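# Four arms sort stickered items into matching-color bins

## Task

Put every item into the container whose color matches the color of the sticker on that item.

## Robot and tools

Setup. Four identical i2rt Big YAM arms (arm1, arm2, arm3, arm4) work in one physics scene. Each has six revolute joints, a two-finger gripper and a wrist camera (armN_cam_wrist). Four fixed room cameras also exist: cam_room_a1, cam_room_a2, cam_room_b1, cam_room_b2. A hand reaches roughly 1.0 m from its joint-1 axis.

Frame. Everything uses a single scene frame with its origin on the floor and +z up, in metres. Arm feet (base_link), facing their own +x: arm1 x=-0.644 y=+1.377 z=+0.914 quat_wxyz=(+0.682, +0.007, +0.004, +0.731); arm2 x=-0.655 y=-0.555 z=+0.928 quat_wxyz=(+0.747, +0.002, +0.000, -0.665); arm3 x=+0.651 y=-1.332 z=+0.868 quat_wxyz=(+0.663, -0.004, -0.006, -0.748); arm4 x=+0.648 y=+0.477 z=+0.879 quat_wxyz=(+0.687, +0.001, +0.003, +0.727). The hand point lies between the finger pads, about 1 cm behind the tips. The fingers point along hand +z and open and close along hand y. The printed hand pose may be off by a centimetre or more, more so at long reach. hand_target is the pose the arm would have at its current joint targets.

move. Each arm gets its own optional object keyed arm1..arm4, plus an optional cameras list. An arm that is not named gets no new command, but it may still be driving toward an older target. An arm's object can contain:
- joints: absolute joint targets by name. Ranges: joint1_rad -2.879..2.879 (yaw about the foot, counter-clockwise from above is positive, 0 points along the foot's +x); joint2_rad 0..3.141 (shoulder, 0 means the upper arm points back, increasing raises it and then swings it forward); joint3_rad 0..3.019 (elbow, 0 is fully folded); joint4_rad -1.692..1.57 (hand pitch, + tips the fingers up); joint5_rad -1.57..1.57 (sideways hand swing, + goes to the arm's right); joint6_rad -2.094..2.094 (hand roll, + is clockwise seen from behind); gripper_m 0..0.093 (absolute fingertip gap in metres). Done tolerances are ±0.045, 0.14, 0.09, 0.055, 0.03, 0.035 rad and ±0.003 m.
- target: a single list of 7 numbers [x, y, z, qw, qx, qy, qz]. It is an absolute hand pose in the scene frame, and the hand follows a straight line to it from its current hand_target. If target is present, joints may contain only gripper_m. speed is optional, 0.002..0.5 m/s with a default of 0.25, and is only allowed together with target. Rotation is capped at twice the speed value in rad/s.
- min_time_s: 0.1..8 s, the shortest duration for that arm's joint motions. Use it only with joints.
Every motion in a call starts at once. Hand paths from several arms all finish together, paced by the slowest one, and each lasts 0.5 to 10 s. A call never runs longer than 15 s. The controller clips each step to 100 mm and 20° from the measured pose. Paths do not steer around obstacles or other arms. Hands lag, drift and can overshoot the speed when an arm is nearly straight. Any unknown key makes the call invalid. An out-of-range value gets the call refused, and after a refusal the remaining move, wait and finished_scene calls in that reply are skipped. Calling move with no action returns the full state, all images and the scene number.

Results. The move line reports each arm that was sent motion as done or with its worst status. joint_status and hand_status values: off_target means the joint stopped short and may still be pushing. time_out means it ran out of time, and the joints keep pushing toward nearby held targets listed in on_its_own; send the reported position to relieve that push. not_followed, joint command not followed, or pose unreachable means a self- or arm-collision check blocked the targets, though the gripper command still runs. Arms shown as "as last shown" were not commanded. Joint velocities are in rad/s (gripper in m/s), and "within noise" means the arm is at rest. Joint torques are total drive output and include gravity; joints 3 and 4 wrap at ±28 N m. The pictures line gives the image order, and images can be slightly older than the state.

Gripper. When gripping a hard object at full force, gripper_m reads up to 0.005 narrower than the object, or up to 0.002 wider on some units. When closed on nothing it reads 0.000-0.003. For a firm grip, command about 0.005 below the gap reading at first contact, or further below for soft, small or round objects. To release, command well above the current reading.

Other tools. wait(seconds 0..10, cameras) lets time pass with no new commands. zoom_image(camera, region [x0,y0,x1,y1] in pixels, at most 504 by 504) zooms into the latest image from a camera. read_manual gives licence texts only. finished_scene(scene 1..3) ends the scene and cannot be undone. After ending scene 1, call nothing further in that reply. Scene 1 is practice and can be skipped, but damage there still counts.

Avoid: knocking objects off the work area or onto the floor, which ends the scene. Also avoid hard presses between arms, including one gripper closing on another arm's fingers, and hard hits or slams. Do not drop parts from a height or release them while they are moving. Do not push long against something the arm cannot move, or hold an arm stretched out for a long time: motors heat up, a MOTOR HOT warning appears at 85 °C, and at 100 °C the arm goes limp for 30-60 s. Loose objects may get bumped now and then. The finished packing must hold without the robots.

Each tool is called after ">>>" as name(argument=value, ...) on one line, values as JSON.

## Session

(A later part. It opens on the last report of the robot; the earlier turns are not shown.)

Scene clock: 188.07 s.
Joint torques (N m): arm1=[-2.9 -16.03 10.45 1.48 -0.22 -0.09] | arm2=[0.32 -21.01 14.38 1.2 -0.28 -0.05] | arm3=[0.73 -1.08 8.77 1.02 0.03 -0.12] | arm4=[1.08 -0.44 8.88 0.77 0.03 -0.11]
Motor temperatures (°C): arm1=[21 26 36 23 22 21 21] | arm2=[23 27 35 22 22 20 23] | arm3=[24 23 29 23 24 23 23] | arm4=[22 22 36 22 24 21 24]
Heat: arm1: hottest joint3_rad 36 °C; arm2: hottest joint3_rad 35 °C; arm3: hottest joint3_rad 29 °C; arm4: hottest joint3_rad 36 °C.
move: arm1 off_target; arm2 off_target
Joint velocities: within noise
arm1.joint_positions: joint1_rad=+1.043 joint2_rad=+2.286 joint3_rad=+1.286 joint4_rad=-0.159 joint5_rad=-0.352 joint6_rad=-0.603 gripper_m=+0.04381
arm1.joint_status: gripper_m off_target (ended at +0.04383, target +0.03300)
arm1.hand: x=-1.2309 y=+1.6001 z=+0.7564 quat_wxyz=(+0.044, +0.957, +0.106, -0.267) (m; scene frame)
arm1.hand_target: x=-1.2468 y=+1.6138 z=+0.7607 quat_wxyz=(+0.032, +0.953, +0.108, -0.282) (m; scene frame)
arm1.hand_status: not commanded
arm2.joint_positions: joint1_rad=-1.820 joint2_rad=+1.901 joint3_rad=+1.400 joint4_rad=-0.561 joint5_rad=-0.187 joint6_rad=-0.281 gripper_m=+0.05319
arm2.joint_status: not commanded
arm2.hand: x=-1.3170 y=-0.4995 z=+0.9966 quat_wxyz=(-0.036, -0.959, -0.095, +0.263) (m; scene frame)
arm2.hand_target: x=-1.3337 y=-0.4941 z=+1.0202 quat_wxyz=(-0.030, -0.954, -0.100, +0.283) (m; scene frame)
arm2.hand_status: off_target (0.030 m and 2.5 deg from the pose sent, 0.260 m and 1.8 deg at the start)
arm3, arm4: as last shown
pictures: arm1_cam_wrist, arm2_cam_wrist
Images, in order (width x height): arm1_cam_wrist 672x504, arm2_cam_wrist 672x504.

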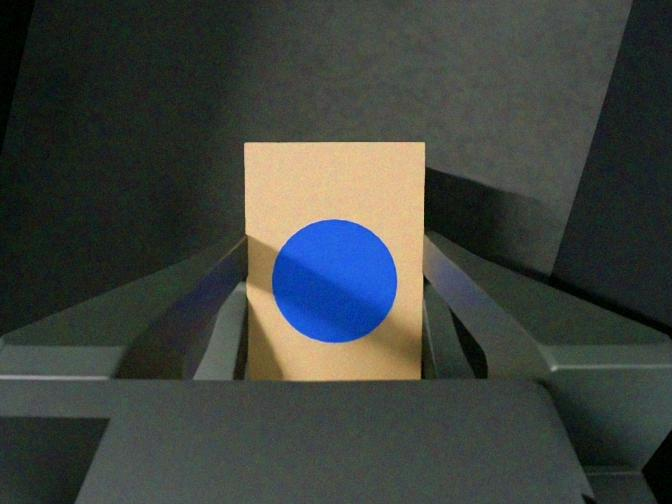

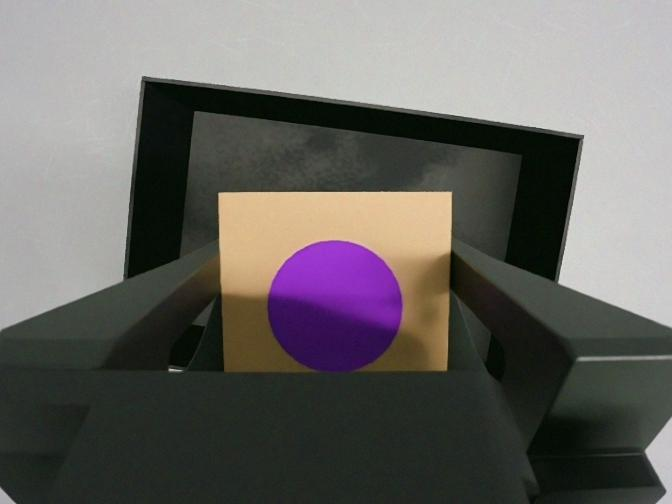

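>>> move(arm1={"target": [-1.245, 1.600, 1.02, -0.0321, -0.9527, -0.1085, 0.2822], "speed": 0.2}, arm2={"joints": {"joint1_rad": 0.919, "joint2_rad": 0.65, "joint3_rad": 1.0, "joint4_rad": -1.3, "joint5_rad": 0, "joint6_rad": 0}, "min_time_s": 5}, cameras=["arm1_cam_wrist", "arm2_cam_wrist"])

>>> move(arm1={"joints": {"joint1_rad": -2.248, "joint2_rad": 0.65, "joint3_rad": 1.0, "joint4_rad": -1.3, "joint5_rad": 0, "joint6_rad": 0}, "min_time_s": 6}, cameras=["arm1_cam_wrist", "arm2_cam_wrist", "arm3_cam_wrist", "arm4_cam_wrist", "cam_room_b1"])

Scene clock: 205.83 s.
Joint torques (N m): arm1=[-0.62 -15.5 14.54 0.54 -0.19 0.14] | arm2=[1.03 -2.37 10.11 1.48 0.14 0.22] | arm3=[0.56 -1.2 8.73 1.06 0.01 -0.13] | arm4=[1.14 0.15 8.91 0.77 0.01 -0.08]
Motor temperatures (°C): arm1=[20 26 35 23 22 21 22] | arm2=[23 28 35 22 22 20 24] | arm3=[24 23 29 23 24 23 23] | arm4=[22 22 36 22 24 21 24]
Heat: arm1: hottest joint3_rad 35 °C; arm2: hottest joint3_rad 35 °C; arm3: hottest joint3_rad 29 °C; arm4: hottest joint3_rad 36 °C.
move: arm1 off_target; arm2 done
Joint velocities: within noise
arm1.joint_positions: joint1_rad=+1.047 joint2_rad=+1.855 joint3_rad=+1.347 joint4_rad=-0.655 joint5_rad=-0.343 joint6_rad=-0.598 gripper_m=+0.04381
arm1.joint_status: not commanded
arm1.hand: x=-1.2262 y=+1.5980 z=+0.9946 quat_wxyz=(+0.042, +0.958, +0.104, -0.264) (m; scene frame)
arm1.hand_target: x=-1.2439 y=+1.5994 z=+1.0205 quat_wxyz=(+0.032, +0.953, +0.108, -0.283) (m; scene frame)
arm1.hand_status: off_target (0.032 m and 2.5 deg from the pose sent, 0.264 m and 2.2 deg at the start)
arm2.joint_positions: joint1_rad=+0.916 joint2_rad=+0.654 joint3_rad=+1.011 joint4_rad=-1.288 joint5_rad=-0.004 joint6_rad=-0.015 gripper_m=+0.05316
arm2.joint_status: all done
arm2.hand: x=-0.4249 y=-0.6939 z=+1.2773 quat_wxyz=(-0.303, -0.245, -0.917, +0.082) (m; scene frame)
arm2.hand_target: x=-0.4284 y=-0.6916 z=+1.2713 quat_wxyz=(-0.295, -0.252, -0.918, +0.079) (m; scene frame)
arm2.hand_status: not commanded
arm3, arm4: as last shown
pictures: arm1_cam_wrist, arm2_cam_wrist
Images, in order (width x height): arm1_cam_wrist 672x504, arm2_cam_wrist 672x504.

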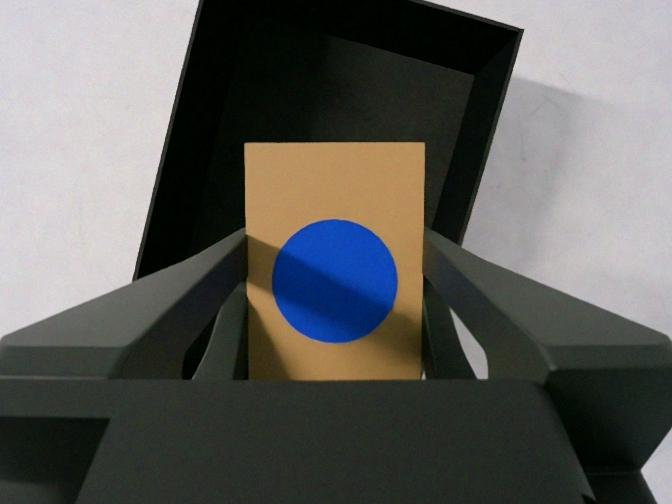

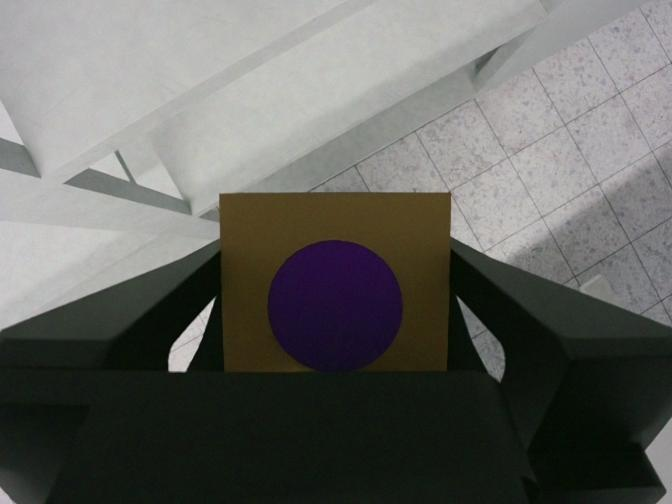

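Scene clock: 212.33 s.
Joint torques (N m): arm1=[-1.9 0.67 11.18 0.8 0.1 0.11] | arm2=[1.03 -2.08 10.13 1.5 0.15 0.22] | arm3=[0.56 -1.03 8.79 1.03 0.02 -0.12] | arm4=[0.67 0.03 8.87 0.72 -0.01 -0.1]
Motor temperatures (°C): arm1=[20 26 35 23 22 21 22] | arm2=[23 27 35 22 22 20 24] | arm3=[24 23 29 23 24 23 23] | arm4=[22 22 36 22 24 21 24]
Heat: arm1: hottest joint3_rad 35 °C; arm2: hottest joint3_rad 35 °C; arm3: hottest joint3_rad 29 °C; arm4: hottest joint3_rad 36 °C.
move: arm1 done
Joint velocities: within noise
arm1.joint_positions: joint1_rad=-2.243 joint2_rad=+0.655 joint3_rad=+0.998 joint4_rad=-1.291 joint5_rad=-0.001 joint6_rad=-0.009 gripper_m=+0.04379
arm1.joint_status: all done
arm1.hand: x=-0.4186 y=+1.2244 z=+1.2524 quat_wxyz=(-0.285, -0.278, -0.912, +0.093) (m; scene frame)
arm1.hand_target: x=-0.4216 y=+1.2248 z=+1.2532 quat_wxyz=(-0.284, -0.285, -0.911, +0.093) (m; scene frame)
arm1.hand_status: not commanded
arm2, arm3, arm4: as last shown
pictures: arm1_cam_wrist, arm2_cam_wrist, arm3_cam_wrist, arm4_cam_wrist, cam_room_b1
Images, in order (width x height): arm1_cam_wrist 672x504, arm2_cam_wrist 672x504, arm3_cam_wrist 672x504, arm4_cam_wrist 672x504, cam_room_b1 672x504.

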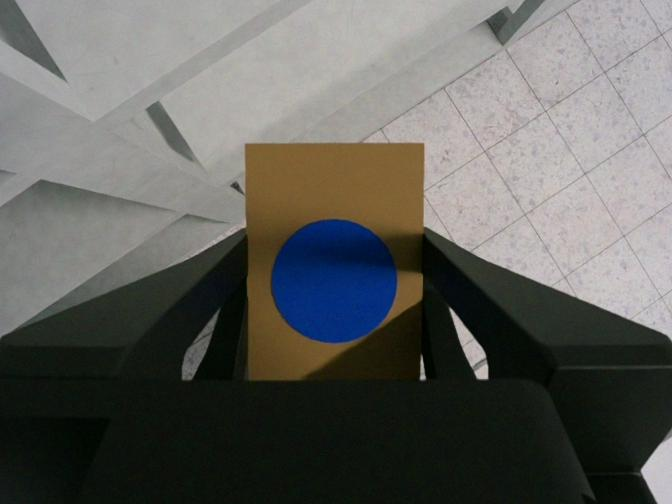

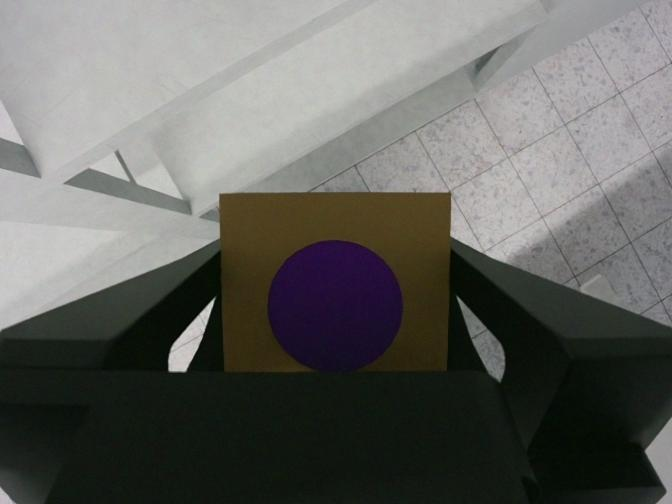

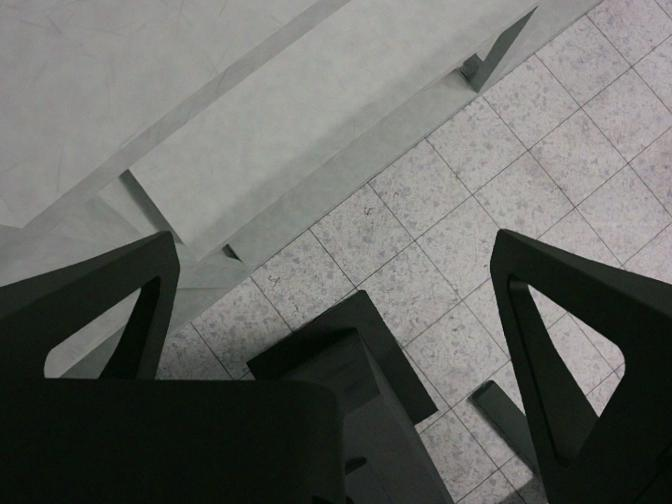

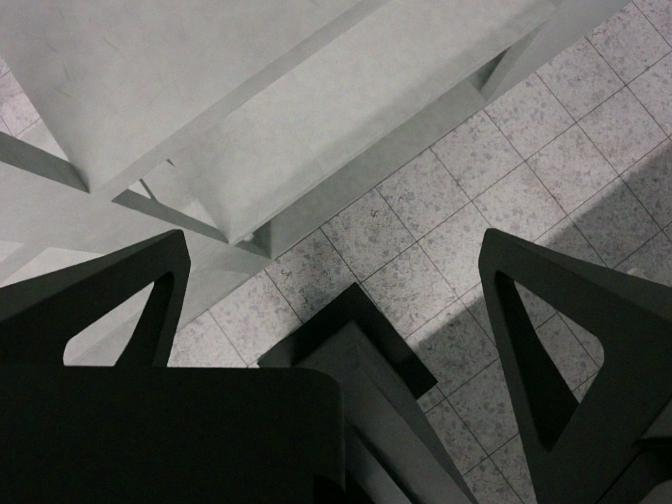

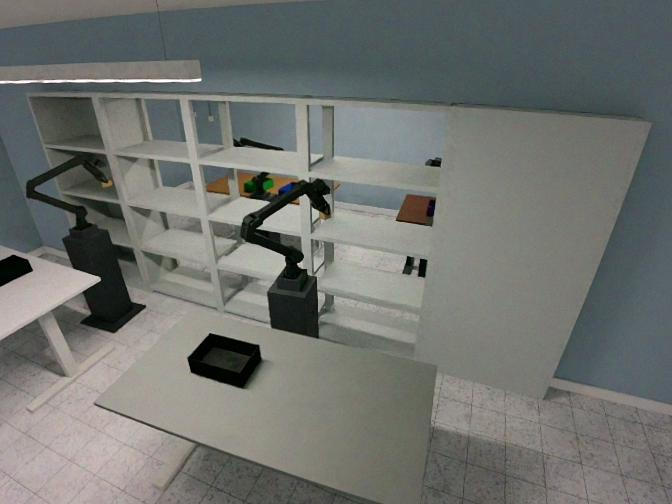

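>>> move(arm1={"target": [-0.315, 1.149, 1.11, 0.2710, 0.2867, 0.9149, -0.0849], "speed": 0.25}, arm2={"target": [-0.315, -0.757, 1.11, 0.2739, 0.2538, 0.9246, -0.0752], "speed": 0.25}, cameras=["arm1_cam_wrist", "arm2_cam_wrist", "cam_room_a1"])

Scene clock: 223.67 s.
Joint torques (N m): arm1=[-3.08 -4.54 11.79 2 -0.04 0.12] | arm2=[1.38 -8.12 10.7 2.73 0.14 0.22] | arm3=[0.5 -1.2 8.77 1.05 0.02 -0.12] | arm4=[0.85 0.09 8.81 0.8 0 -0.1]
Motor temperatures (°C): arm1=[20 26 36 23 22 21 22] | arm2=[23 27 35 22 22 20 24] | arm3=[24 23 29 23 24 23 23] | arm4=[22 22 36 22 24 21 24]
Heat: arm1: hottest joint3_rad 36 °C; arm2: hottest joint3_rad 35 °C; arm3: hottest joint3_rad 29 °C; arm4: hottest joint3_rad 36 °C.
move: arm1 off_target; arm2 done
Joint velocities: within noise
arm1.joint_positions: joint1_rad=-2.243 joint2_rad=+1.043 joint3_rad=+0.807 joint4_rad=-0.783 joint5_rad=-0.007 joint6_rad=-0.009 gripper_m=+0.04379
arm1.joint_status: not commanded
arm1.hand: x=-0.3184 y=+1.1554 z=+1.0996 quat_wxyz=(-0.253, -0.281, -0.922, +0.080) (m; scene frame)
arm1.hand_target: x=-0.3153 y=+1.1491 z=+1.1100 quat_wxyz=(-0.271, -0.287, -0.915, +0.085) (m; scene frame)
arm1.hand_status: off_target (0.013 m and 2.4 deg from the pose sent, 0.191 m and 2.1 deg at the start)
arm2.joint_positions: joint1_rad=+0.916 joint2_rad=+1.054 joint3_rad=+0.783 joint4_rad=-0.744 joint5_rad=+0.002 joint6_rad=-0.012 gripper_m=+0.05316
arm2.joint_status: not commanded
arm2.hand: x=-0.3188 y=-0.7577 z=+1.1081 quat_wxyz=(-0.264, -0.251, -0.929, +0.074) (m; scene frame)
arm2.hand_target: x=-0.3151 y=-0.7570 z=+1.1100 quat_wxyz=(-0.274, -0.254, -0.925, +0.075) (m; scene frame)
arm2.hand_status: done (0.004 m and 1.3 deg from the pose sent, 0.210 m and 3.7 deg at the start)
arm3.joint_positions: joint1_rad=-2.089 joint2_rad=+0.649 joint3_rad=+1.006 joint4_rad=-1.193 joint5_rad=+0.000 joint6_rad=+0.007 gripper_m=+0.09400
arm3.joint_status: not commanded
arm3.hand: x=+0.4218 y=-1.1560 z=+1.2275 quat_wxyz=(+0.106, -0.886, +0.299, +0.338) (m; scene frame)
arm3.hand_target: x=+0.4247 y=-1.1546 z=+1.2232 quat_wxyz=(+0.107, -0.888, +0.301, +0.332) (m; scene frame)
arm3.hand_status: not commanded
arm4.joint_positions: joint1_rad=+0.879 joint2_rad=+0.640 joint3_rad=+0.999 joint4_rad=-1.189 joint5_rad=+0.002 joint6_rad=+0.013 gripper_m=+0.09398
arm4.joint_status: not commanded
arm4.hand: x=+0.4217 y=+0.6476 z=+1.2420 quat_wxyz=(-0.109, +0.883, -0.298, -0.346) (m; scene frame)
arm4.hand_target: x=+0.4211 y=+0.6471 z=+1.2382 quat_wxyz=(-0.108, +0.888, -0.293, -0.337) (m; scene frame)
arm4.hand_status: not commanded
pictures: arm1_cam_wrist, arm2_cam_wrist, cam_room_a1
Images, in order (width x height): arm1_cam_wrist 672x504, arm2_cam_wrist 672x504, cam_room_a1 672x504.

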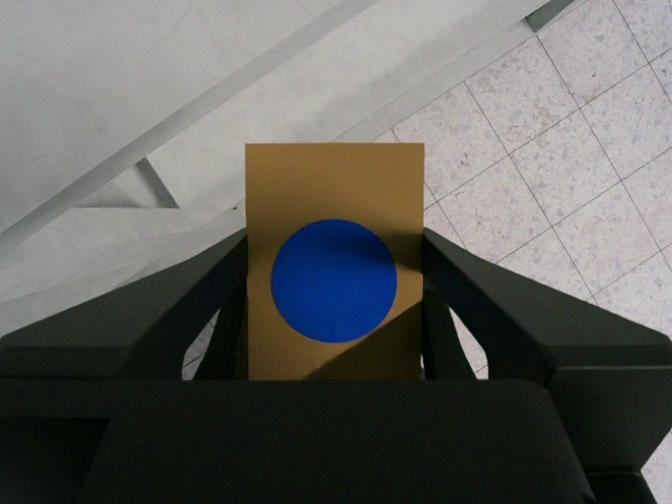

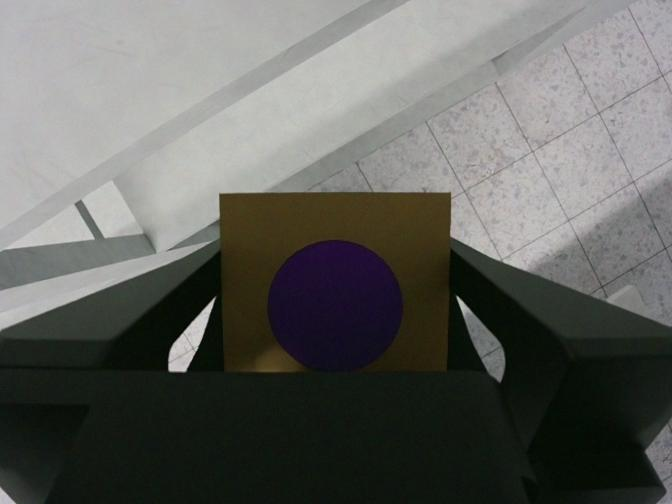

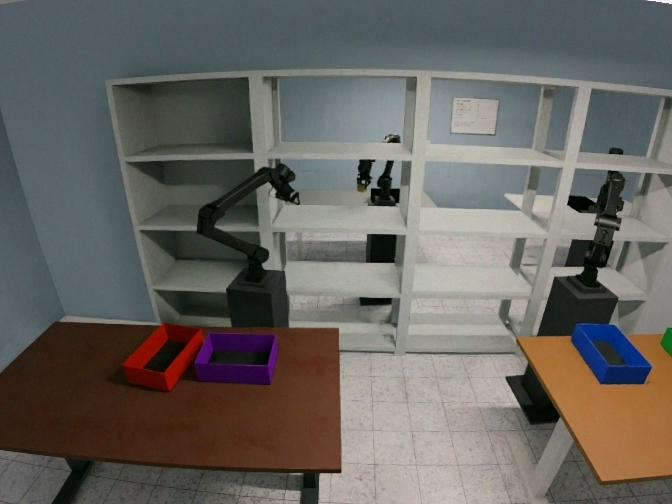

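>>> move(arm1={"target": [-0.01, 0.935, 1.09, 0.2710, 0.2867, 0.9149, -0.0849], "speed": 0.2}, arm2={"target": [-0.01, -0.938, 1.09, 0.2739, 0.2538, 0.9246, -0.0752], "speed": 0.2}, cameras=["arm3_cam_wrist", "arm4_cam_wrist", "cam_room_a1"])

Scene clock: 232.33 s.
Joint torques (N m): arm1=[-2.96 -18.55 17.51 0.9 -0.01 0.13] | arm2=[1.26 -21.19 16.76 1.28 0.07 0.19] | arm3=[0.56 -1.14 8.76 1.05 0.01 -0.11] | arm4=[0.62 -0.15 8.87 0.81 0.01 -0.11]
Motor temperatures (°C): arm1=[20 26 37 23 22 21 22] | arm2=[23 26 35 22 22 20 24] | arm3=[24 23 29 23 24 23 23] | arm4=[22 22 36 22 24 21 24]
Heat: arm1: hottest joint3_rad 37 °C; arm2: hottest joint3_rad 35 °C; arm3: hottest joint3_rad 29 °C; arm4: hottest joint3_rad 36 °C.
move: arm1 off_target; arm2 off_target
Joint velocities: within noise
arm1.joint_positions: joint1_rad=-2.243 joint2_rad=+2.026 joint3_rad=+1.839 joint4_rad=-0.847 joint5_rad=-0.007 joint6_rad=-0.009 gripper_m=+0.04379
arm1.joint_status: not commanded
arm1.hand: x=-0.0224 y=+0.9510 z=+1.0594 quat_wxyz=(-0.246, -0.282, -0.924, +0.078) (m; scene frame)
arm1.hand_target: x=-0.0119 y=+0.9361 z=+1.0904 quat_wxyz=(-0.272, -0.287, -0.915, +0.085) (m; scene frame)
arm1.hand_status: off_target (0.037 m and 3.2 deg from the pose sent, 0.379 m and 2.4 deg at the start)
arm2.joint_positions: joint1_rad=+0.916 joint2_rad=+1.973 joint3_rad=+1.721 joint4_rad=-0.775 joint5_rad=+0.002 joint6_rad=-0.012 gripper_m=+0.05316
arm2.joint_status: not commanded
arm2.hand: x=-0.0282 y=-0.9308 z=+1.0731 quat_wxyz=(-0.259, -0.251, -0.930, +0.072) (m; scene frame)
arm2.hand_target: x=-0.0113 y=-0.9372 z=+1.0902 quat_wxyz=(-0.275, -0.254, -0.924, +0.075) (m; scene frame)
arm2.hand_status: off_target (0.026 m and 1.9 deg from the pose sent, 0.358 m and 1.3 deg at the start)
arm3, arm4: as last shown
pictures: arm3_cam_wrist, arm4_cam_wrist, cam_room_a1
Images, in order (width x height): arm3_cam_wrist 672x504, arm4_cam_wrist 672x504, cam_room_a1 672x504.

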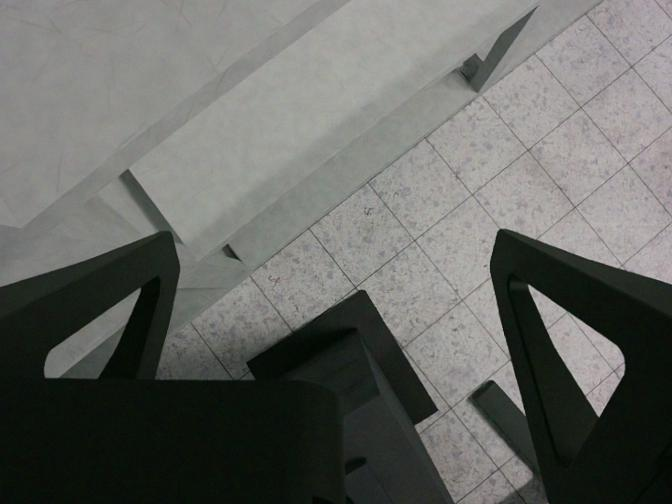

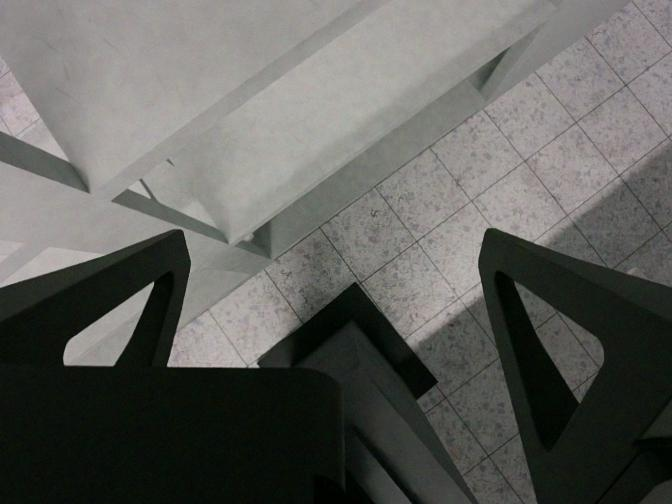

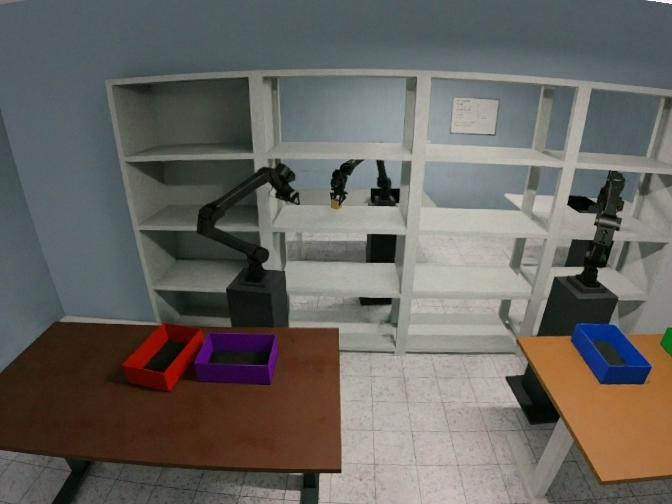

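>>> move(arm1={"target": [-0.005, 0.930, 1.064, 0.2829, 0.2855, 0.9113, -0.0887], "speed": 0.08}, arm2={"target": [-0.005, -0.941, 1.053, 0.2739, 0.2538, 0.9246, -0.0752], "speed": 0.08}, cameras=["cam_room_a1"])

Scene clock: 239.80 s.
Joint torques (N m): arm1=[-2.67 -18.67 14.08 2.13 -0.01 0.09] | arm2=[1.08 -21.36 14.16 2.66 0.07 0.19] | arm3=[0.44 -1.38 8.77 1.05 0.03 -0.12] | arm4=[1.38 -0.09 8.83 0.77 0.01 -0.09]
Motor temperatures (°C): arm1=[20 26 39 23 21 21 22] | arm2=[23 27 36 22 22 20 24] | arm3=[24 23 29 23 24 23 23] | arm4=[22 22 36 22 24 21 24]
Heat: arm1: hottest joint3_rad 39 °C; arm2: hottest joint3_rad 36 °C; arm3: hottest joint3_rad 29 °C; arm4: hottest joint3_rad 36 °C.
move: arm1 off_target; arm2 off_target
Joint velocities: within noise
arm1.joint_positions: joint1_rad=-2.243 joint2_rad=+2.044 joint3_rad=+1.839 joint4_rad=-0.789 joint5_rad=-0.008 joint6_rad=-0.009 gripper_m=+0.04379
arm1.joint_status: not commanded
arm1.hand: x=-0.0121 y=+0.9440 z=+1.0535 quat_wxyz=(-0.264, -0.280, -0.919, +0.083) (m; scene frame)
arm1.hand_target: x=-0.0057 y=+0.9303 z=+1.0644 quat_wxyz=(-0.283, -0.285, -0.911, +0.089) (m; scene frame)
arm1.hand_status: off_target (0.019 m and 2.5 deg from the pose sent, 0.028 m and 4.7 deg at the start)
arm2.joint_positions: joint1_rad=+0.916 joint2_rad=+2.015 joint3_rad=+1.721 joint4_rad=-0.737 joint5_rad=+0.002 joint6_rad=-0.012 gripper_m=+0.05316
arm2.joint_status: not commanded
arm2.hand: x=-0.0212 y=-0.9349 z=+1.0480 quat_wxyz=(-0.257, -0.251, -0.931, +0.072) (m; scene frame)
arm2.hand_target: x=-0.0058 y=-0.9405 z=+1.0533 quat_wxyz=(-0.274, -0.254, -0.925, +0.075) (m; scene frame)
arm2.hand_status: off_target (0.018 m and 2.1 deg from the pose sent, 0.032 m and 1.9 deg at the start)
arm3, arm4: as last shown
pictures: cam_room_a1
Images, in order (width x height): cam_room_a1 672x504.

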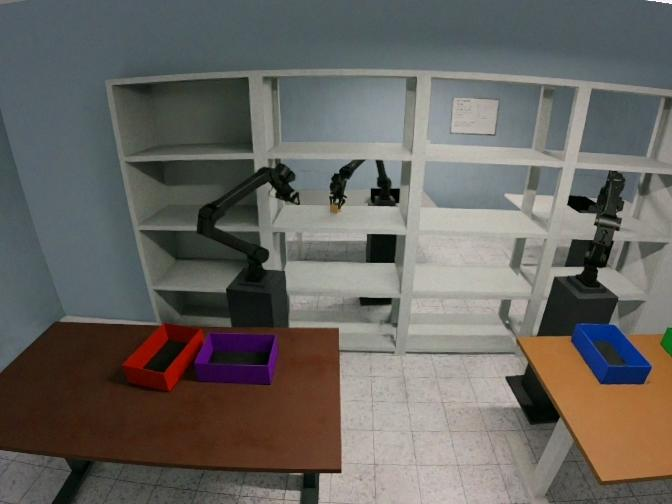

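>>> move(arm1={"target": [-0.005, 0.930, 1.046, 0.2800, 0.2855, 0.9118, -0.0880], "speed": 0.05}, arm2={"target": [-0.005, -0.941, 1.043, 0.2739, 0.2538, 0.9246, -0.0752], "speed": 0.05}, cameras=["cam_room_a1"])

>>> zoom_image(camera="cam_room_a1", region=[290, 150, 410, 240])

Scene clock: 246.50 s.
Joint torques (N m): arm1=[-3.08 -18.08 12.04 2.14 0.02 0.12] | arm2=[1.14 -20.84 13.03 2.74 0.08 0.19] | arm3=[0.5 -1.2 8.75 1.02 0.02 -0.11] | arm4=[1.03 -0.21 8.79 0.68 0.02 -0.1]
Motor temperatures (°C): arm1=[20 26 40 23 21 21 22] | arm2=[23 27 36 22 22 20 24] | arm3=[24 23 29 23 24 23 23] | arm4=[22 22 36 22 24 21 24]
Heat: arm1: hottest joint3_rad 40 °C; arm2: hottest joint3_rad 36 °C; arm3: hottest joint3_rad 29 °C; arm4: hottest joint3_rad 36 °C.
move: arm1 off_target; arm2 off_target
Joint velocities: within noise
arm1.joint_positions: joint1_rad=-2.243 joint2_rad=+2.059 joint3_rad=+1.839 joint4_rad=-0.760 joint5_rad=-0.008 joint6_rad=-0.009 gripper_m=+0.04379
arm1.joint_status: not commanded
arm1.hand: x=-0.0069 y=+0.9404 z=+1.0467 quat_wxyz=(-0.271, -0.279, -0.917, +0.085) (m; scene frame)
arm1.hand_target: x=-0.0053 y=+0.9301 z=+1.0462 quat_wxyz=(-0.280, -0.286, -0.912, +0.088) (m; scene frame)
arm1.hand_status: off_target (0.011 m and 1.4 deg from the pose sent, 0.017 m and 2.2 deg at the start)
arm2.joint_positions: joint1_rad=+0.916 joint2_rad=+2.015 joint3_rad=+1.721 joint4_rad=-0.715 joint5_rad=+0.002 joint6_rad=-0.012 gripper_m=+0.05316
arm2.joint_status: not commanded
arm2.hand: x=-0.0173 y=-0.9373 z=+1.0508 quat_wxyz=(-0.267, -0.250, -0.928, +0.075) (m; scene frame)
arm2.hand_target: x=-0.0056 y=-0.9407 z=+1.0431 quat_wxyz=(-0.274, -0.254, -0.925, +0.075) (m; scene frame)
arm2.hand_status: off_target (0.015 m and 1.0 deg from the pose sent, 0.018 m and 2.1 deg at the start)
arm3, arm4: as last shown
pictures: cam_room_a1
Images, in order (width x height): cam_room_a1 672x504.

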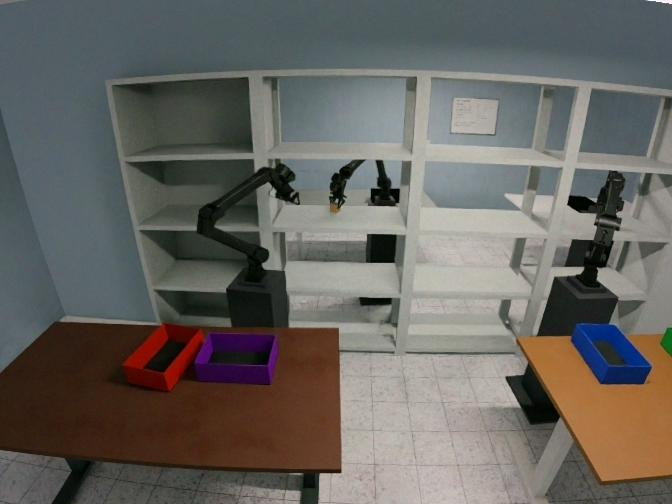

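Scaled by 4.200.

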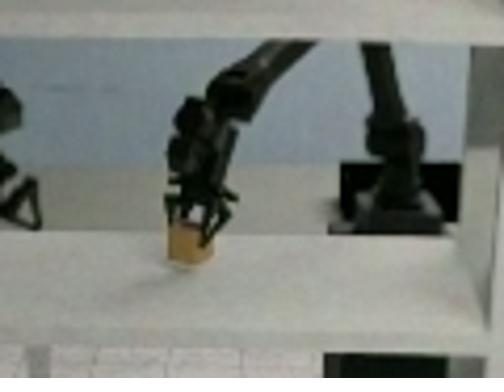

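>>> move(arm1={"target": [-0.005, 0.930, 1.028, 0.2780, 0.2855, 0.9124, -0.0874], "speed": 0.05}, arm2={"target": [-0.005, -0.941, 1.025, 0.2700, 0.2538, 0.9257, -0.0745], "speed": 0.05}, cameras=["cam_room_a1", "cam_room_a2"])

>>> zoom_image(camera="cam_room_a1", region=[290, 150, 410, 240])

>>> zoom_image(camera="cam_room_a2", region=[300, 130, 440, 235])

Scene clock: 255.40 s.
Joint torques (N m): arm1=[-2.49 -19.19 11.56 2.06 -0.02 0.12] | arm2=[1.14 -21.36 11.77 2.74 0.1 0.18] | arm3=[0.56 -1.08 8.81 1.09 0.02 -0.12] | arm4=[1.2 -0.26 8.91 0.7 -0.01 -0.09]
Motor temperatures (°C): arm1=[20 27 39 23 21 21 22] | arm2=[23 27 35 22 22 20 24] | arm3=[24 23 29 23 24 23 23] | arm4=[22 22 36 22 24 21 24]
Heat: arm1: hottest joint3_rad 39 °C; arm2: hottest joint3_rad 35 °C; arm3: hottest joint3_rad 29 °C; arm4: hottest joint3_rad 36 °C.
move: arm1 done; arm2 off_target
Joint velocities: within noise
arm1.joint_positions: joint1_rad=-2.243 joint2_rad=+2.076 joint3_rad=+1.823 joint4_rad=-0.727 joint5_rad=-0.008 joint6_rad=-0.009 gripper_m=+0.04379
arm1.joint_status: not commanded
arm1.hand: x=-0.0055 y=+0.9393 z=+1.0298 quat_wxyz=(-0.271, -0.279, -0.917, +0.085) (m; scene frame)
arm1.hand_target: x=-0.0053 y=+0.9301 z=+1.0279 quat_wxyz=(-0.278, -0.286, -0.913, +0.087) (m; scene frame)
arm1.hand_status: done (0.009 m and 1.3 deg from the pose sent, 0.021 m and 1.2 deg at the start)
arm2.joint_positions: joint1_rad=+0.916 joint2_rad=+2.037 joint3_rad=+1.721 joint4_rad=-0.690 joint5_rad=+0.002 joint6_rad=-0.012 gripper_m=+0.05316
arm2.joint_status: not commanded
arm2.hand: x=-0.0130 y=-0.9398 z=+1.0376 quat_wxyz=(-0.268, -0.250, -0.927, +0.075) (m; scene frame)
arm2.hand_target: x=-0.0055 y=-0.9408 z=+1.0251 quat_wxyz=(-0.270, -0.254, -0.926, +0.075) (m; scene frame)
arm2.hand_status: off_target (0.015 m and 0.5 deg from the pose sent, 0.029 m and 0.6 deg at the start)
arm3, arm4: as last shown
pictures: cam_room_a1, cam_room_a2
Images, in order (width x height): cam_room_a1 672x504, cam_room_a2 672x504.

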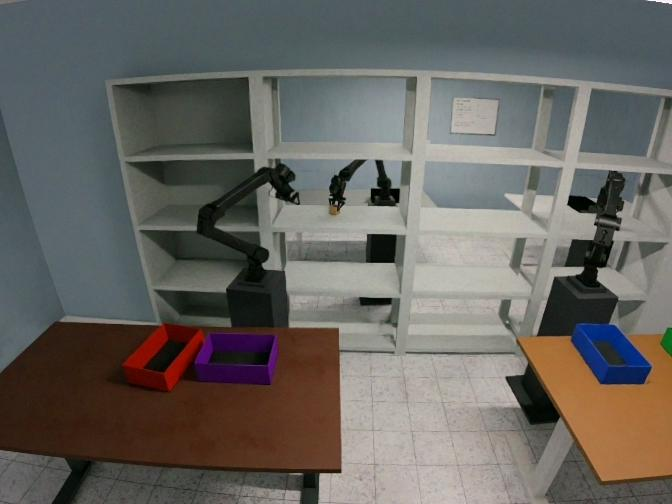

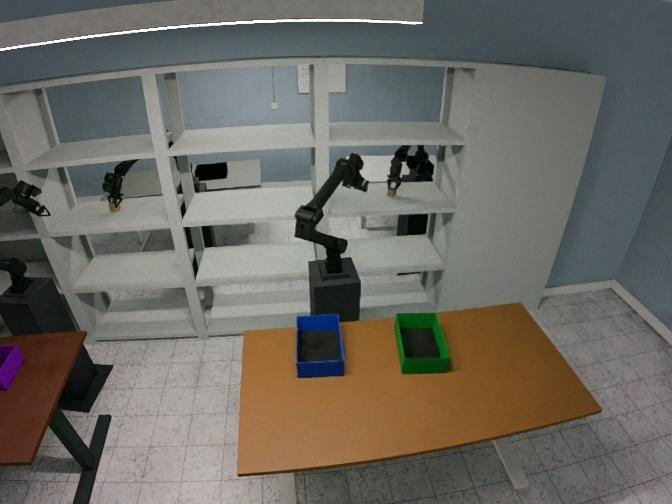

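Scaled by 4.200.

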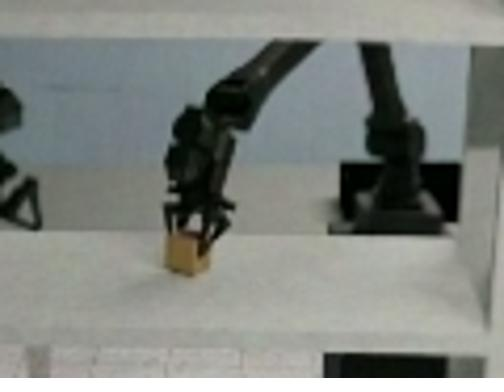

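Scaled by 3.600.

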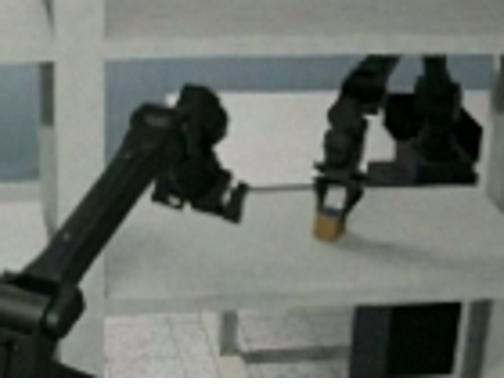

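>>> move(arm1={"target": [-0.005, 0.930, 1.017, 0.2780, 0.2855, 0.9124, -0.0874], "speed": 0.05}, arm2={"target": [-0.005, -0.941, 1.014, 0.2700, 0.2538, 0.9257, -0.0745], "speed": 0.05}, cameras=["cam_room_a1", "cam_room_a2"])

>>> zoom_image(camera="cam_room_a1", region=[310, 180, 370, 225])

>>> zoom_image(camera="cam_room_a2", region=[360, 160, 420, 205])

Scene clock: 262.63 s.
Joint torques (N m): arm1=[-2.61 -17.79 10.88 1.91 0 0.13] | arm2=[1.03 -21.36 10.58 2.78 0.11 0.18] | arm3=[0.62 -1.14 8.79 1.03 0.01 -0.12] | arm4=[0.85 -0.09 8.84 0.8 -0.01 -0.04]
Motor temperatures (°C): arm1=[20 26 39 23 21 21 22] | arm2=[23 27 35 22 22 20 24] | arm3=[24 23 29 23 24 23 23] | arm4=[22 22 37 22 24 21 24]
Heat: arm1: hottest joint3_rad 39 °C; arm2: hottest joint3_rad 35 °C; arm3: hottest joint3_rad 29 °C; arm4: hottest joint3_rad 37 °C.
move: arm1 off_target; arm2 off_target
Joint velocities: within noise
arm1.joint_positions: joint1_rad=-2.243 joint2_rad=+2.076 joint3_rad=+1.813 joint4_rad=-0.702 joint5_rad=-0.008 joint6_rad=-0.009 gripper_m=+0.04379
arm1.joint_status: not commanded
arm1.hand: x=-0.0036 y=+0.9380 z=+1.0286 quat_wxyz=(-0.278, -0.278, -0.915, +0.087) (m; scene frame)
arm1.hand_target: x=-0.0053 y=+0.9302 z=+1.0172 quat_wxyz=(-0.278, -0.286, -0.913, +0.087) (m; scene frame)
arm1.hand_status: off_target (0.014 m and 0.9 deg from the pose sent, 0.016 m and 1.3 deg at the start)
arm2.joint_positions: joint1_rad=+0.916 joint2_rad=+2.045 joint3_rad=+1.721 joint4_rad=-0.667 joint5_rad=+0.002 joint6_rad=-0.012 gripper_m=+0.05316
arm2.joint_status: not commanded
arm2.hand: x=-0.0089 y=-0.9422 z=+1.0354 quat_wxyz=(-0.275, -0.250, -0.925, +0.077) (m; scene frame)
arm2.hand_target: x=-0.0057 y=-0.9407 z=+1.0143 quat_wxyz=(-0.270, -0.254, -0.926, +0.075) (m; scene frame)
arm2.hand_status: off_target (0.022 m and 0.8 deg from the pose sent, 0.025 m and 0.5 deg at the start)
arm3, arm4: as last shown
pictures: cam_room_a1, cam_room_a2
Images, in order (width x height): cam_room_a1 672x504, cam_room_a2 672x504.

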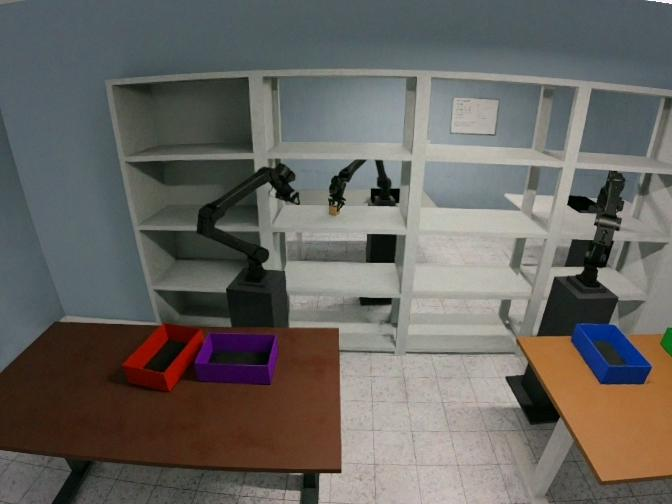

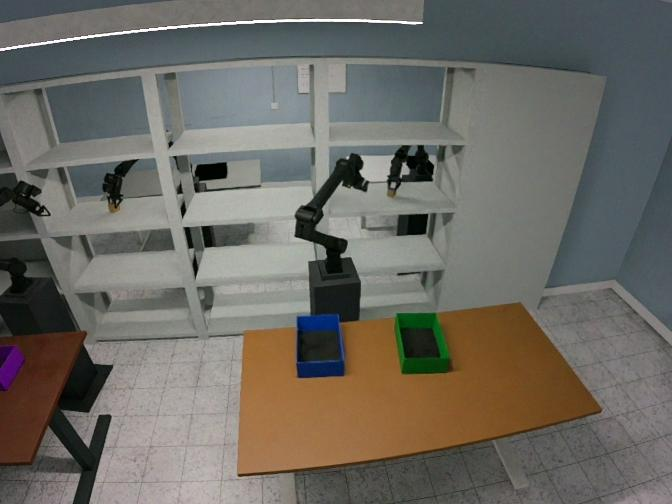

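Scaled by 8.400.

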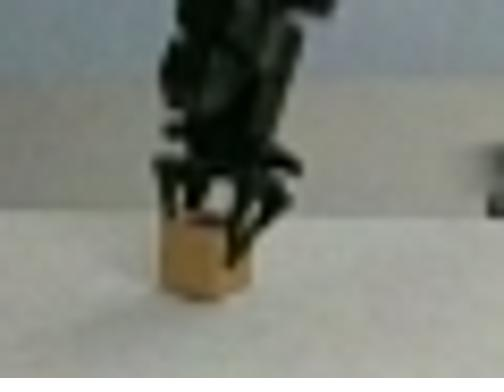

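Scaled by 8.400.

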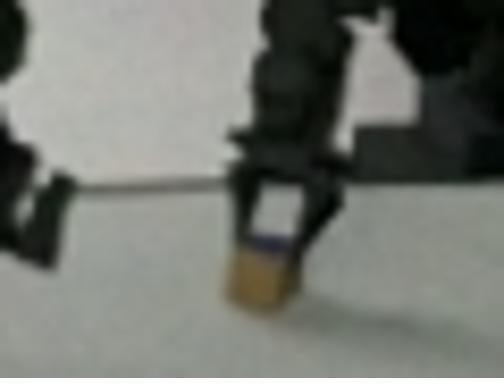

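>>> move(arm1={"target": [-0.005, 0.930, 1.007, 0.2680, 0.2870, 0.9160, -0.0840], "speed": 0.05}, arm2={"target": [-0.005, -0.941, 1.005, 0.2600, 0.2545, 0.9290, -0.0715], "speed": 0.05}, cameras=[])

Scene clock: 268.53 s.
Joint torques (N m): arm1=[-2.9 -16.44 11.82 1.37 -0.04 0.07] | arm2=[1.03 -20.19 11.48 2.11 0.08 0.17] | arm3=[0.56 -1.2 8.77 1.01 0.01 -0.12] | arm4=[0.85 -0.21 8.84 0.73 0 -0.11]
Motor temperatures (°C): arm1=[20 26 38 23 21 21 22] | arm2=[23 27 35 22 22 20 25] | arm3=[24 23 29 23 24 23 23] | arm4=[22 22 37 22 24 21 24]
Heat: arm1: hottest joint3_rad 38 °C; arm2: hottest joint3_rad 35 °C; arm3: hottest joint3_rad 29 °C; arm4: hottest joint3_rad 37 °C.
move: arm1 off_target; arm2 off_target
Joint velocities: within noise
arm1.joint_positions: joint1_rad=-2.243 joint2_rad=+2.077 joint3_rad=+1.813 joint4_rad=-0.702 joint5_rad=-0.008 joint6_rad=-0.009 gripper_m=+0.04379
arm1.joint_status: not commanded
arm1.hand: x=-0.0036 y=+0.9380 z=+1.0277 quat_wxyz=(-0.277, -0.278, -0.915, +0.087) (m; scene frame)
arm1.hand_target: x=-0.0056 y=+0.9305 z=+1.0072 quat_wxyz=(-0.268, -0.287, -0.916, +0.084) (m; scene frame)
arm1.hand_status: off_target (0.022 m and 1.5 deg from the pose sent, 0.023 m and 1.5 deg at the start)
arm2.joint_positions: joint1_rad=+0.916 joint2_rad=+2.050 joint3_rad=+1.721 joint4_rad=-0.667 joint5_rad=+0.002 joint6_rad=-0.012 gripper_m=+0.05316
arm2.joint_status: not commanded
arm2.hand: x=-0.0090 y=-0.9421 z=+1.0318 quat_wxyz=(-0.273, -0.250, -0.926, +0.076) (m; scene frame)
arm2.hand_target: x=-0.0060 y=-0.9405 z=+1.0053 quat_wxyz=(-0.260, -0.255, -0.929, +0.072) (m; scene frame)
arm2.hand_status: off_target (0.027 m and 1.7 deg from the pose sent, 0.031 m and 2.0 deg at the start)
arm3, arm4: as last shown
pictures: none
No camera images: "cameras" was empty.

>>> move(arm1={"target": [-0.005, 0.930, 1.001, 0.2680, 0.2870, 0.9160, -0.0840], "speed": 0.05}, arm2={"target": [-0.005, -0.941, 0.996, 0.2600, 0.2545, 0.9290, -0.0715], "speed": 0.05}, cameras=["cam_room_a1", "cam_room_a2"])

>>> zoom_image(camera="cam_room_a1", region=[310, 180, 370, 225])

>>> zoom_image(camera="cam_room_a2", region=[360, 160, 420, 205])

Scene clock: 280.73 s.
Joint torques (N m): arm1=[-3.02 -16.09 11.03 1.98 -0.04 0.11] | arm2=[1.08 -19.72 10.48 2.73 0.08 0.18] | arm3=[0.62 -1.2 8.77 1.06 0.01 -0.11] | arm4=[0.91 -0.09 8.87 0.84 0 -0.06]
Motor temperatures (°C): arm1=[20 27 37 23 21 21 22] | arm2=[23 28 35 22 22 20 25] | arm3=[24 23 29 23 24 23 23] | arm4=[22 22 37 22 24 21 24]
Heat: arm1: hottest joint3_rad 37 °C; arm2: hottest joint3_rad 35 °C; arm3: hottest joint3_rad 29 °C; arm4: hottest joint3_rad 37 °C.
move: arm1 off_target; arm2 off_target
Joint velocities: within noise
arm1.joint_positions: joint1_rad=-2.243 joint2_rad=+2.078 joint3_rad=+1.813 joint4_rad=-0.702 joint5_rad=-0.008 joint6_rad=-0.009 gripper_m=+0.04379
arm1.joint_status: not commanded
arm1.hand: x=-0.0036 y=+0.9380 z=+1.0274 quat_wxyz=(-0.277, -0.278, -0.915, +0.087) (m; scene frame)
arm1.hand_target: x=-0.0059 y=+0.9307 z=+1.0013 quat_wxyz=(-0.268, -0.287, -0.916, +0.084) (m; scene frame)
arm1.hand_status: off_target (0.028 m and 1.5 deg from the pose sent, 0.028 m and 1.5 deg at the start)
arm2.joint_positions: joint1_rad=+0.916 joint2_rad=+2.050 joint3_rad=+1.721 joint4_rad=-0.662 joint5_rad=+0.002 joint6_rad=-0.012 gripper_m=+0.05316
arm2.joint_status: not commanded
arm2.hand: x=-0.0083 y=-0.9426 z=+1.0318 quat_wxyz=(-0.275, -0.250, -0.925, +0.077) (m; scene frame)
arm2.hand_target: x=-0.0066 y=-0.9401 z=+0.9967 quat_wxyz=(-0.260, -0.255, -0.929, +0.072) (m; scene frame)
arm2.hand_status: off_target (0.036 m and 1.9 deg from the pose sent, 0.036 m and 1.7 deg at the start)
arm3, arm4: as last shown
pictures: cam_room_a1, cam_room_a2
Images, in order (width x height): cam_room_a1 672x504, cam_room_a2 672x504.

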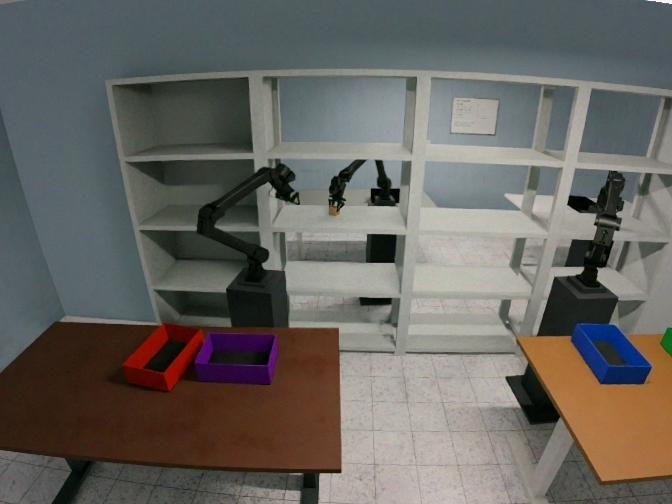

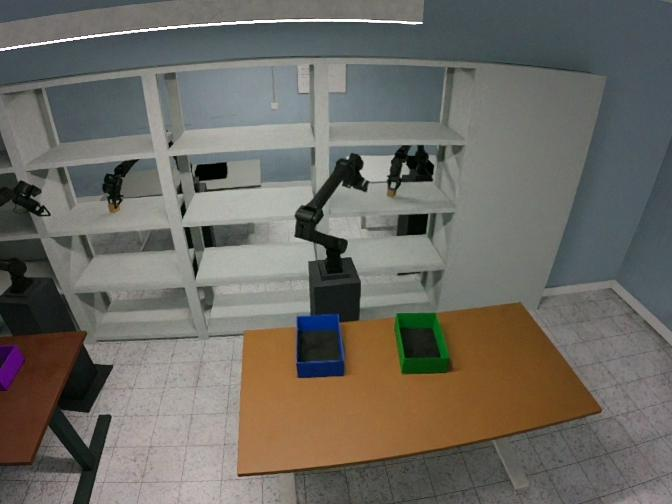

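Scaled by 8.400.

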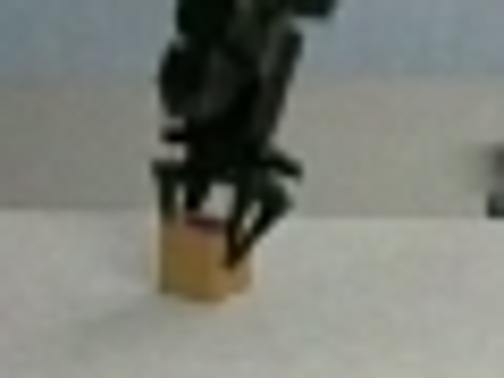

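Scaled by 8.400.

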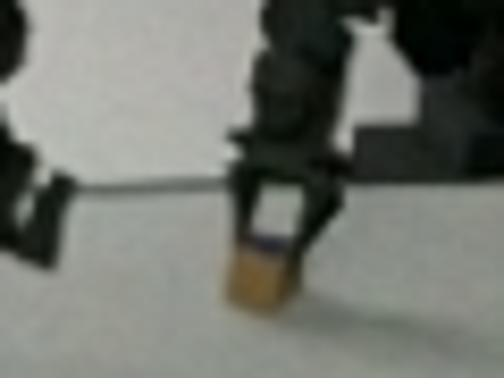

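>>> move(arm1={"joints": {"gripper_m": 0.08}}, arm2={"joints": {"gripper_m": 0.09}}, cameras=["arm1_cam_wrist", "arm2_cam_wrist"])

Scene clock: 288.67 s.
Joint torques (N m): arm1=[-3.02 -18.67 11.18 1.95 -0.02 0.11] | arm2=[1.2 -21.19 10.36 2.61 0.08 0.17] | arm3=[0.62 -1.2 8.75 1.03 0.01 -0.12] | arm4=[0.85 -0.09 8.85 0.84 0.01 -0.09]
Motor temperatures (°C): arm1=[20 27 36 23 21 21 23] | arm2=[23 28 35 22 22 20 25] | arm3=[24 23 29 23 24 23 23] | arm4=[22 22 37 22 24 21 24]
Heat: arm1: hottest joint3_rad 36 °C; arm2: hottest joint3_rad 35 °C; arm3: hottest joint3_rad 29 °C; arm4: hottest joint3_rad 37 °C.
move: arm1 done; arm2 done
Joint velocities: within noise
arm1.joint_positions: joint1_rad=-2.243 joint2_rad=+2.104 joint3_rad=+1.811 joint4_rad=-0.702 joint5_rad=-0.008 joint6_rad=-0.008 gripper_m=+0.07996
arm1.joint_status: all done
arm1.hand: x=-0.0049 y=+0.9387 z=+1.0064 quat_wxyz=(-0.264, -0.280, -0.919, +0.083) (m; scene frame)
arm1.hand_target: x=-0.0060 y=+0.9307 z=+1.0014 quat_wxyz=(-0.268, -0.287, -0.916, +0.084) (m; scene frame)
arm1.hand_status: not commanded
arm2.joint_positions: joint1_rad=+0.916 joint2_rad=+2.067 joint3_rad=+1.721 joint4_rad=-0.660 joint5_rad=+0.002 joint6_rad=-0.012 gripper_m=+0.08993
arm2.joint_status: all done
arm2.hand: x=-0.0083 y=-0.9425 z=+1.0201 quat_wxyz=(-0.268, -0.251, -0.927, +0.075) (m; scene frame)
arm2.hand_target: x=-0.0067 y=-0.9401 z=+0.9966 quat_wxyz=(-0.260, -0.254, -0.929, +0.072) (m; scene frame)
arm2.hand_status: not commanded
arm3.joint_positions: joint1_rad=-2.089 joint2_rad=+0.649 joint3_rad=+1.006 joint4_rad=-1.193 joint5_rad=+0.000 joint6_rad=+0.007 gripper_m=+0.09400
arm3.joint_status: not commanded
arm3.hand: x=+0.4218 y=-1.1560 z=+1.2275 quat_wxyz=(+0.106, -0.886, +0.299, +0.338) (m; scene frame)
arm3.hand_target: x=+0.4247 y=-1.1546 z=+1.2232 quat_wxyz=(+0.107, -0.888, +0.301, +0.332) (m; scene frame)
arm3.hand_status: not commanded
arm4.joint_positions: joint1_rad=+0.879 joint2_rad=+0.640 joint3_rad=+0.999 joint4_rad=-1.189 joint5_rad=+0.002 joint6_rad=+0.013 gripper_m=+0.09398
arm4.joint_status: not commanded
arm4.hand: x=+0.4217 y=+0.6476 z=+1.2420 quat_wxyz=(-0.109, +0.883, -0.298, -0.346) (m; scene frame)
arm4.hand_target: x=+0.4211 y=+0.6471 z=+1.2382 quat_wxyz=(-0.108, +0.888, -0.293, -0.337) (m; scene frame)
arm4.hand_status: not commanded
pictures: arm1_cam_wrist, arm2_cam_wrist
Images, in order (width x height): arm1_cam_wrist 672x504, arm2_cam_wrist 672x504.

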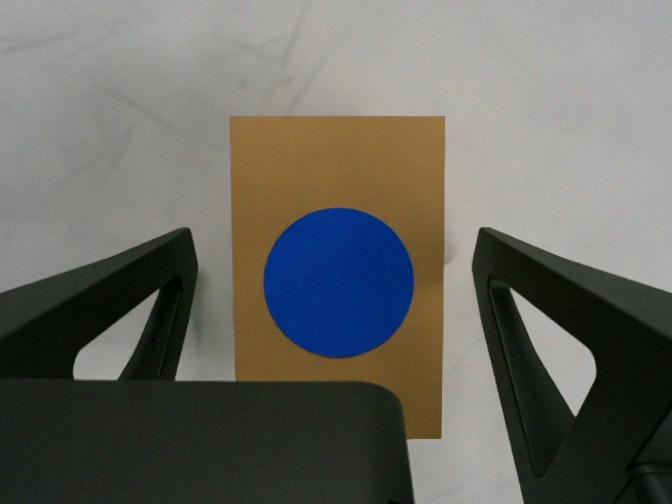

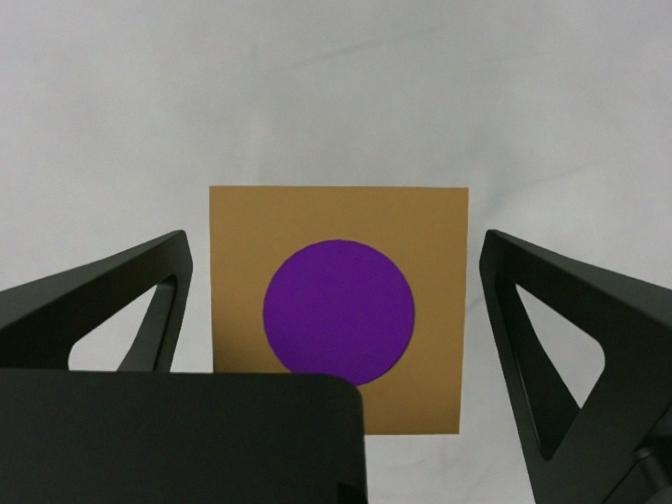

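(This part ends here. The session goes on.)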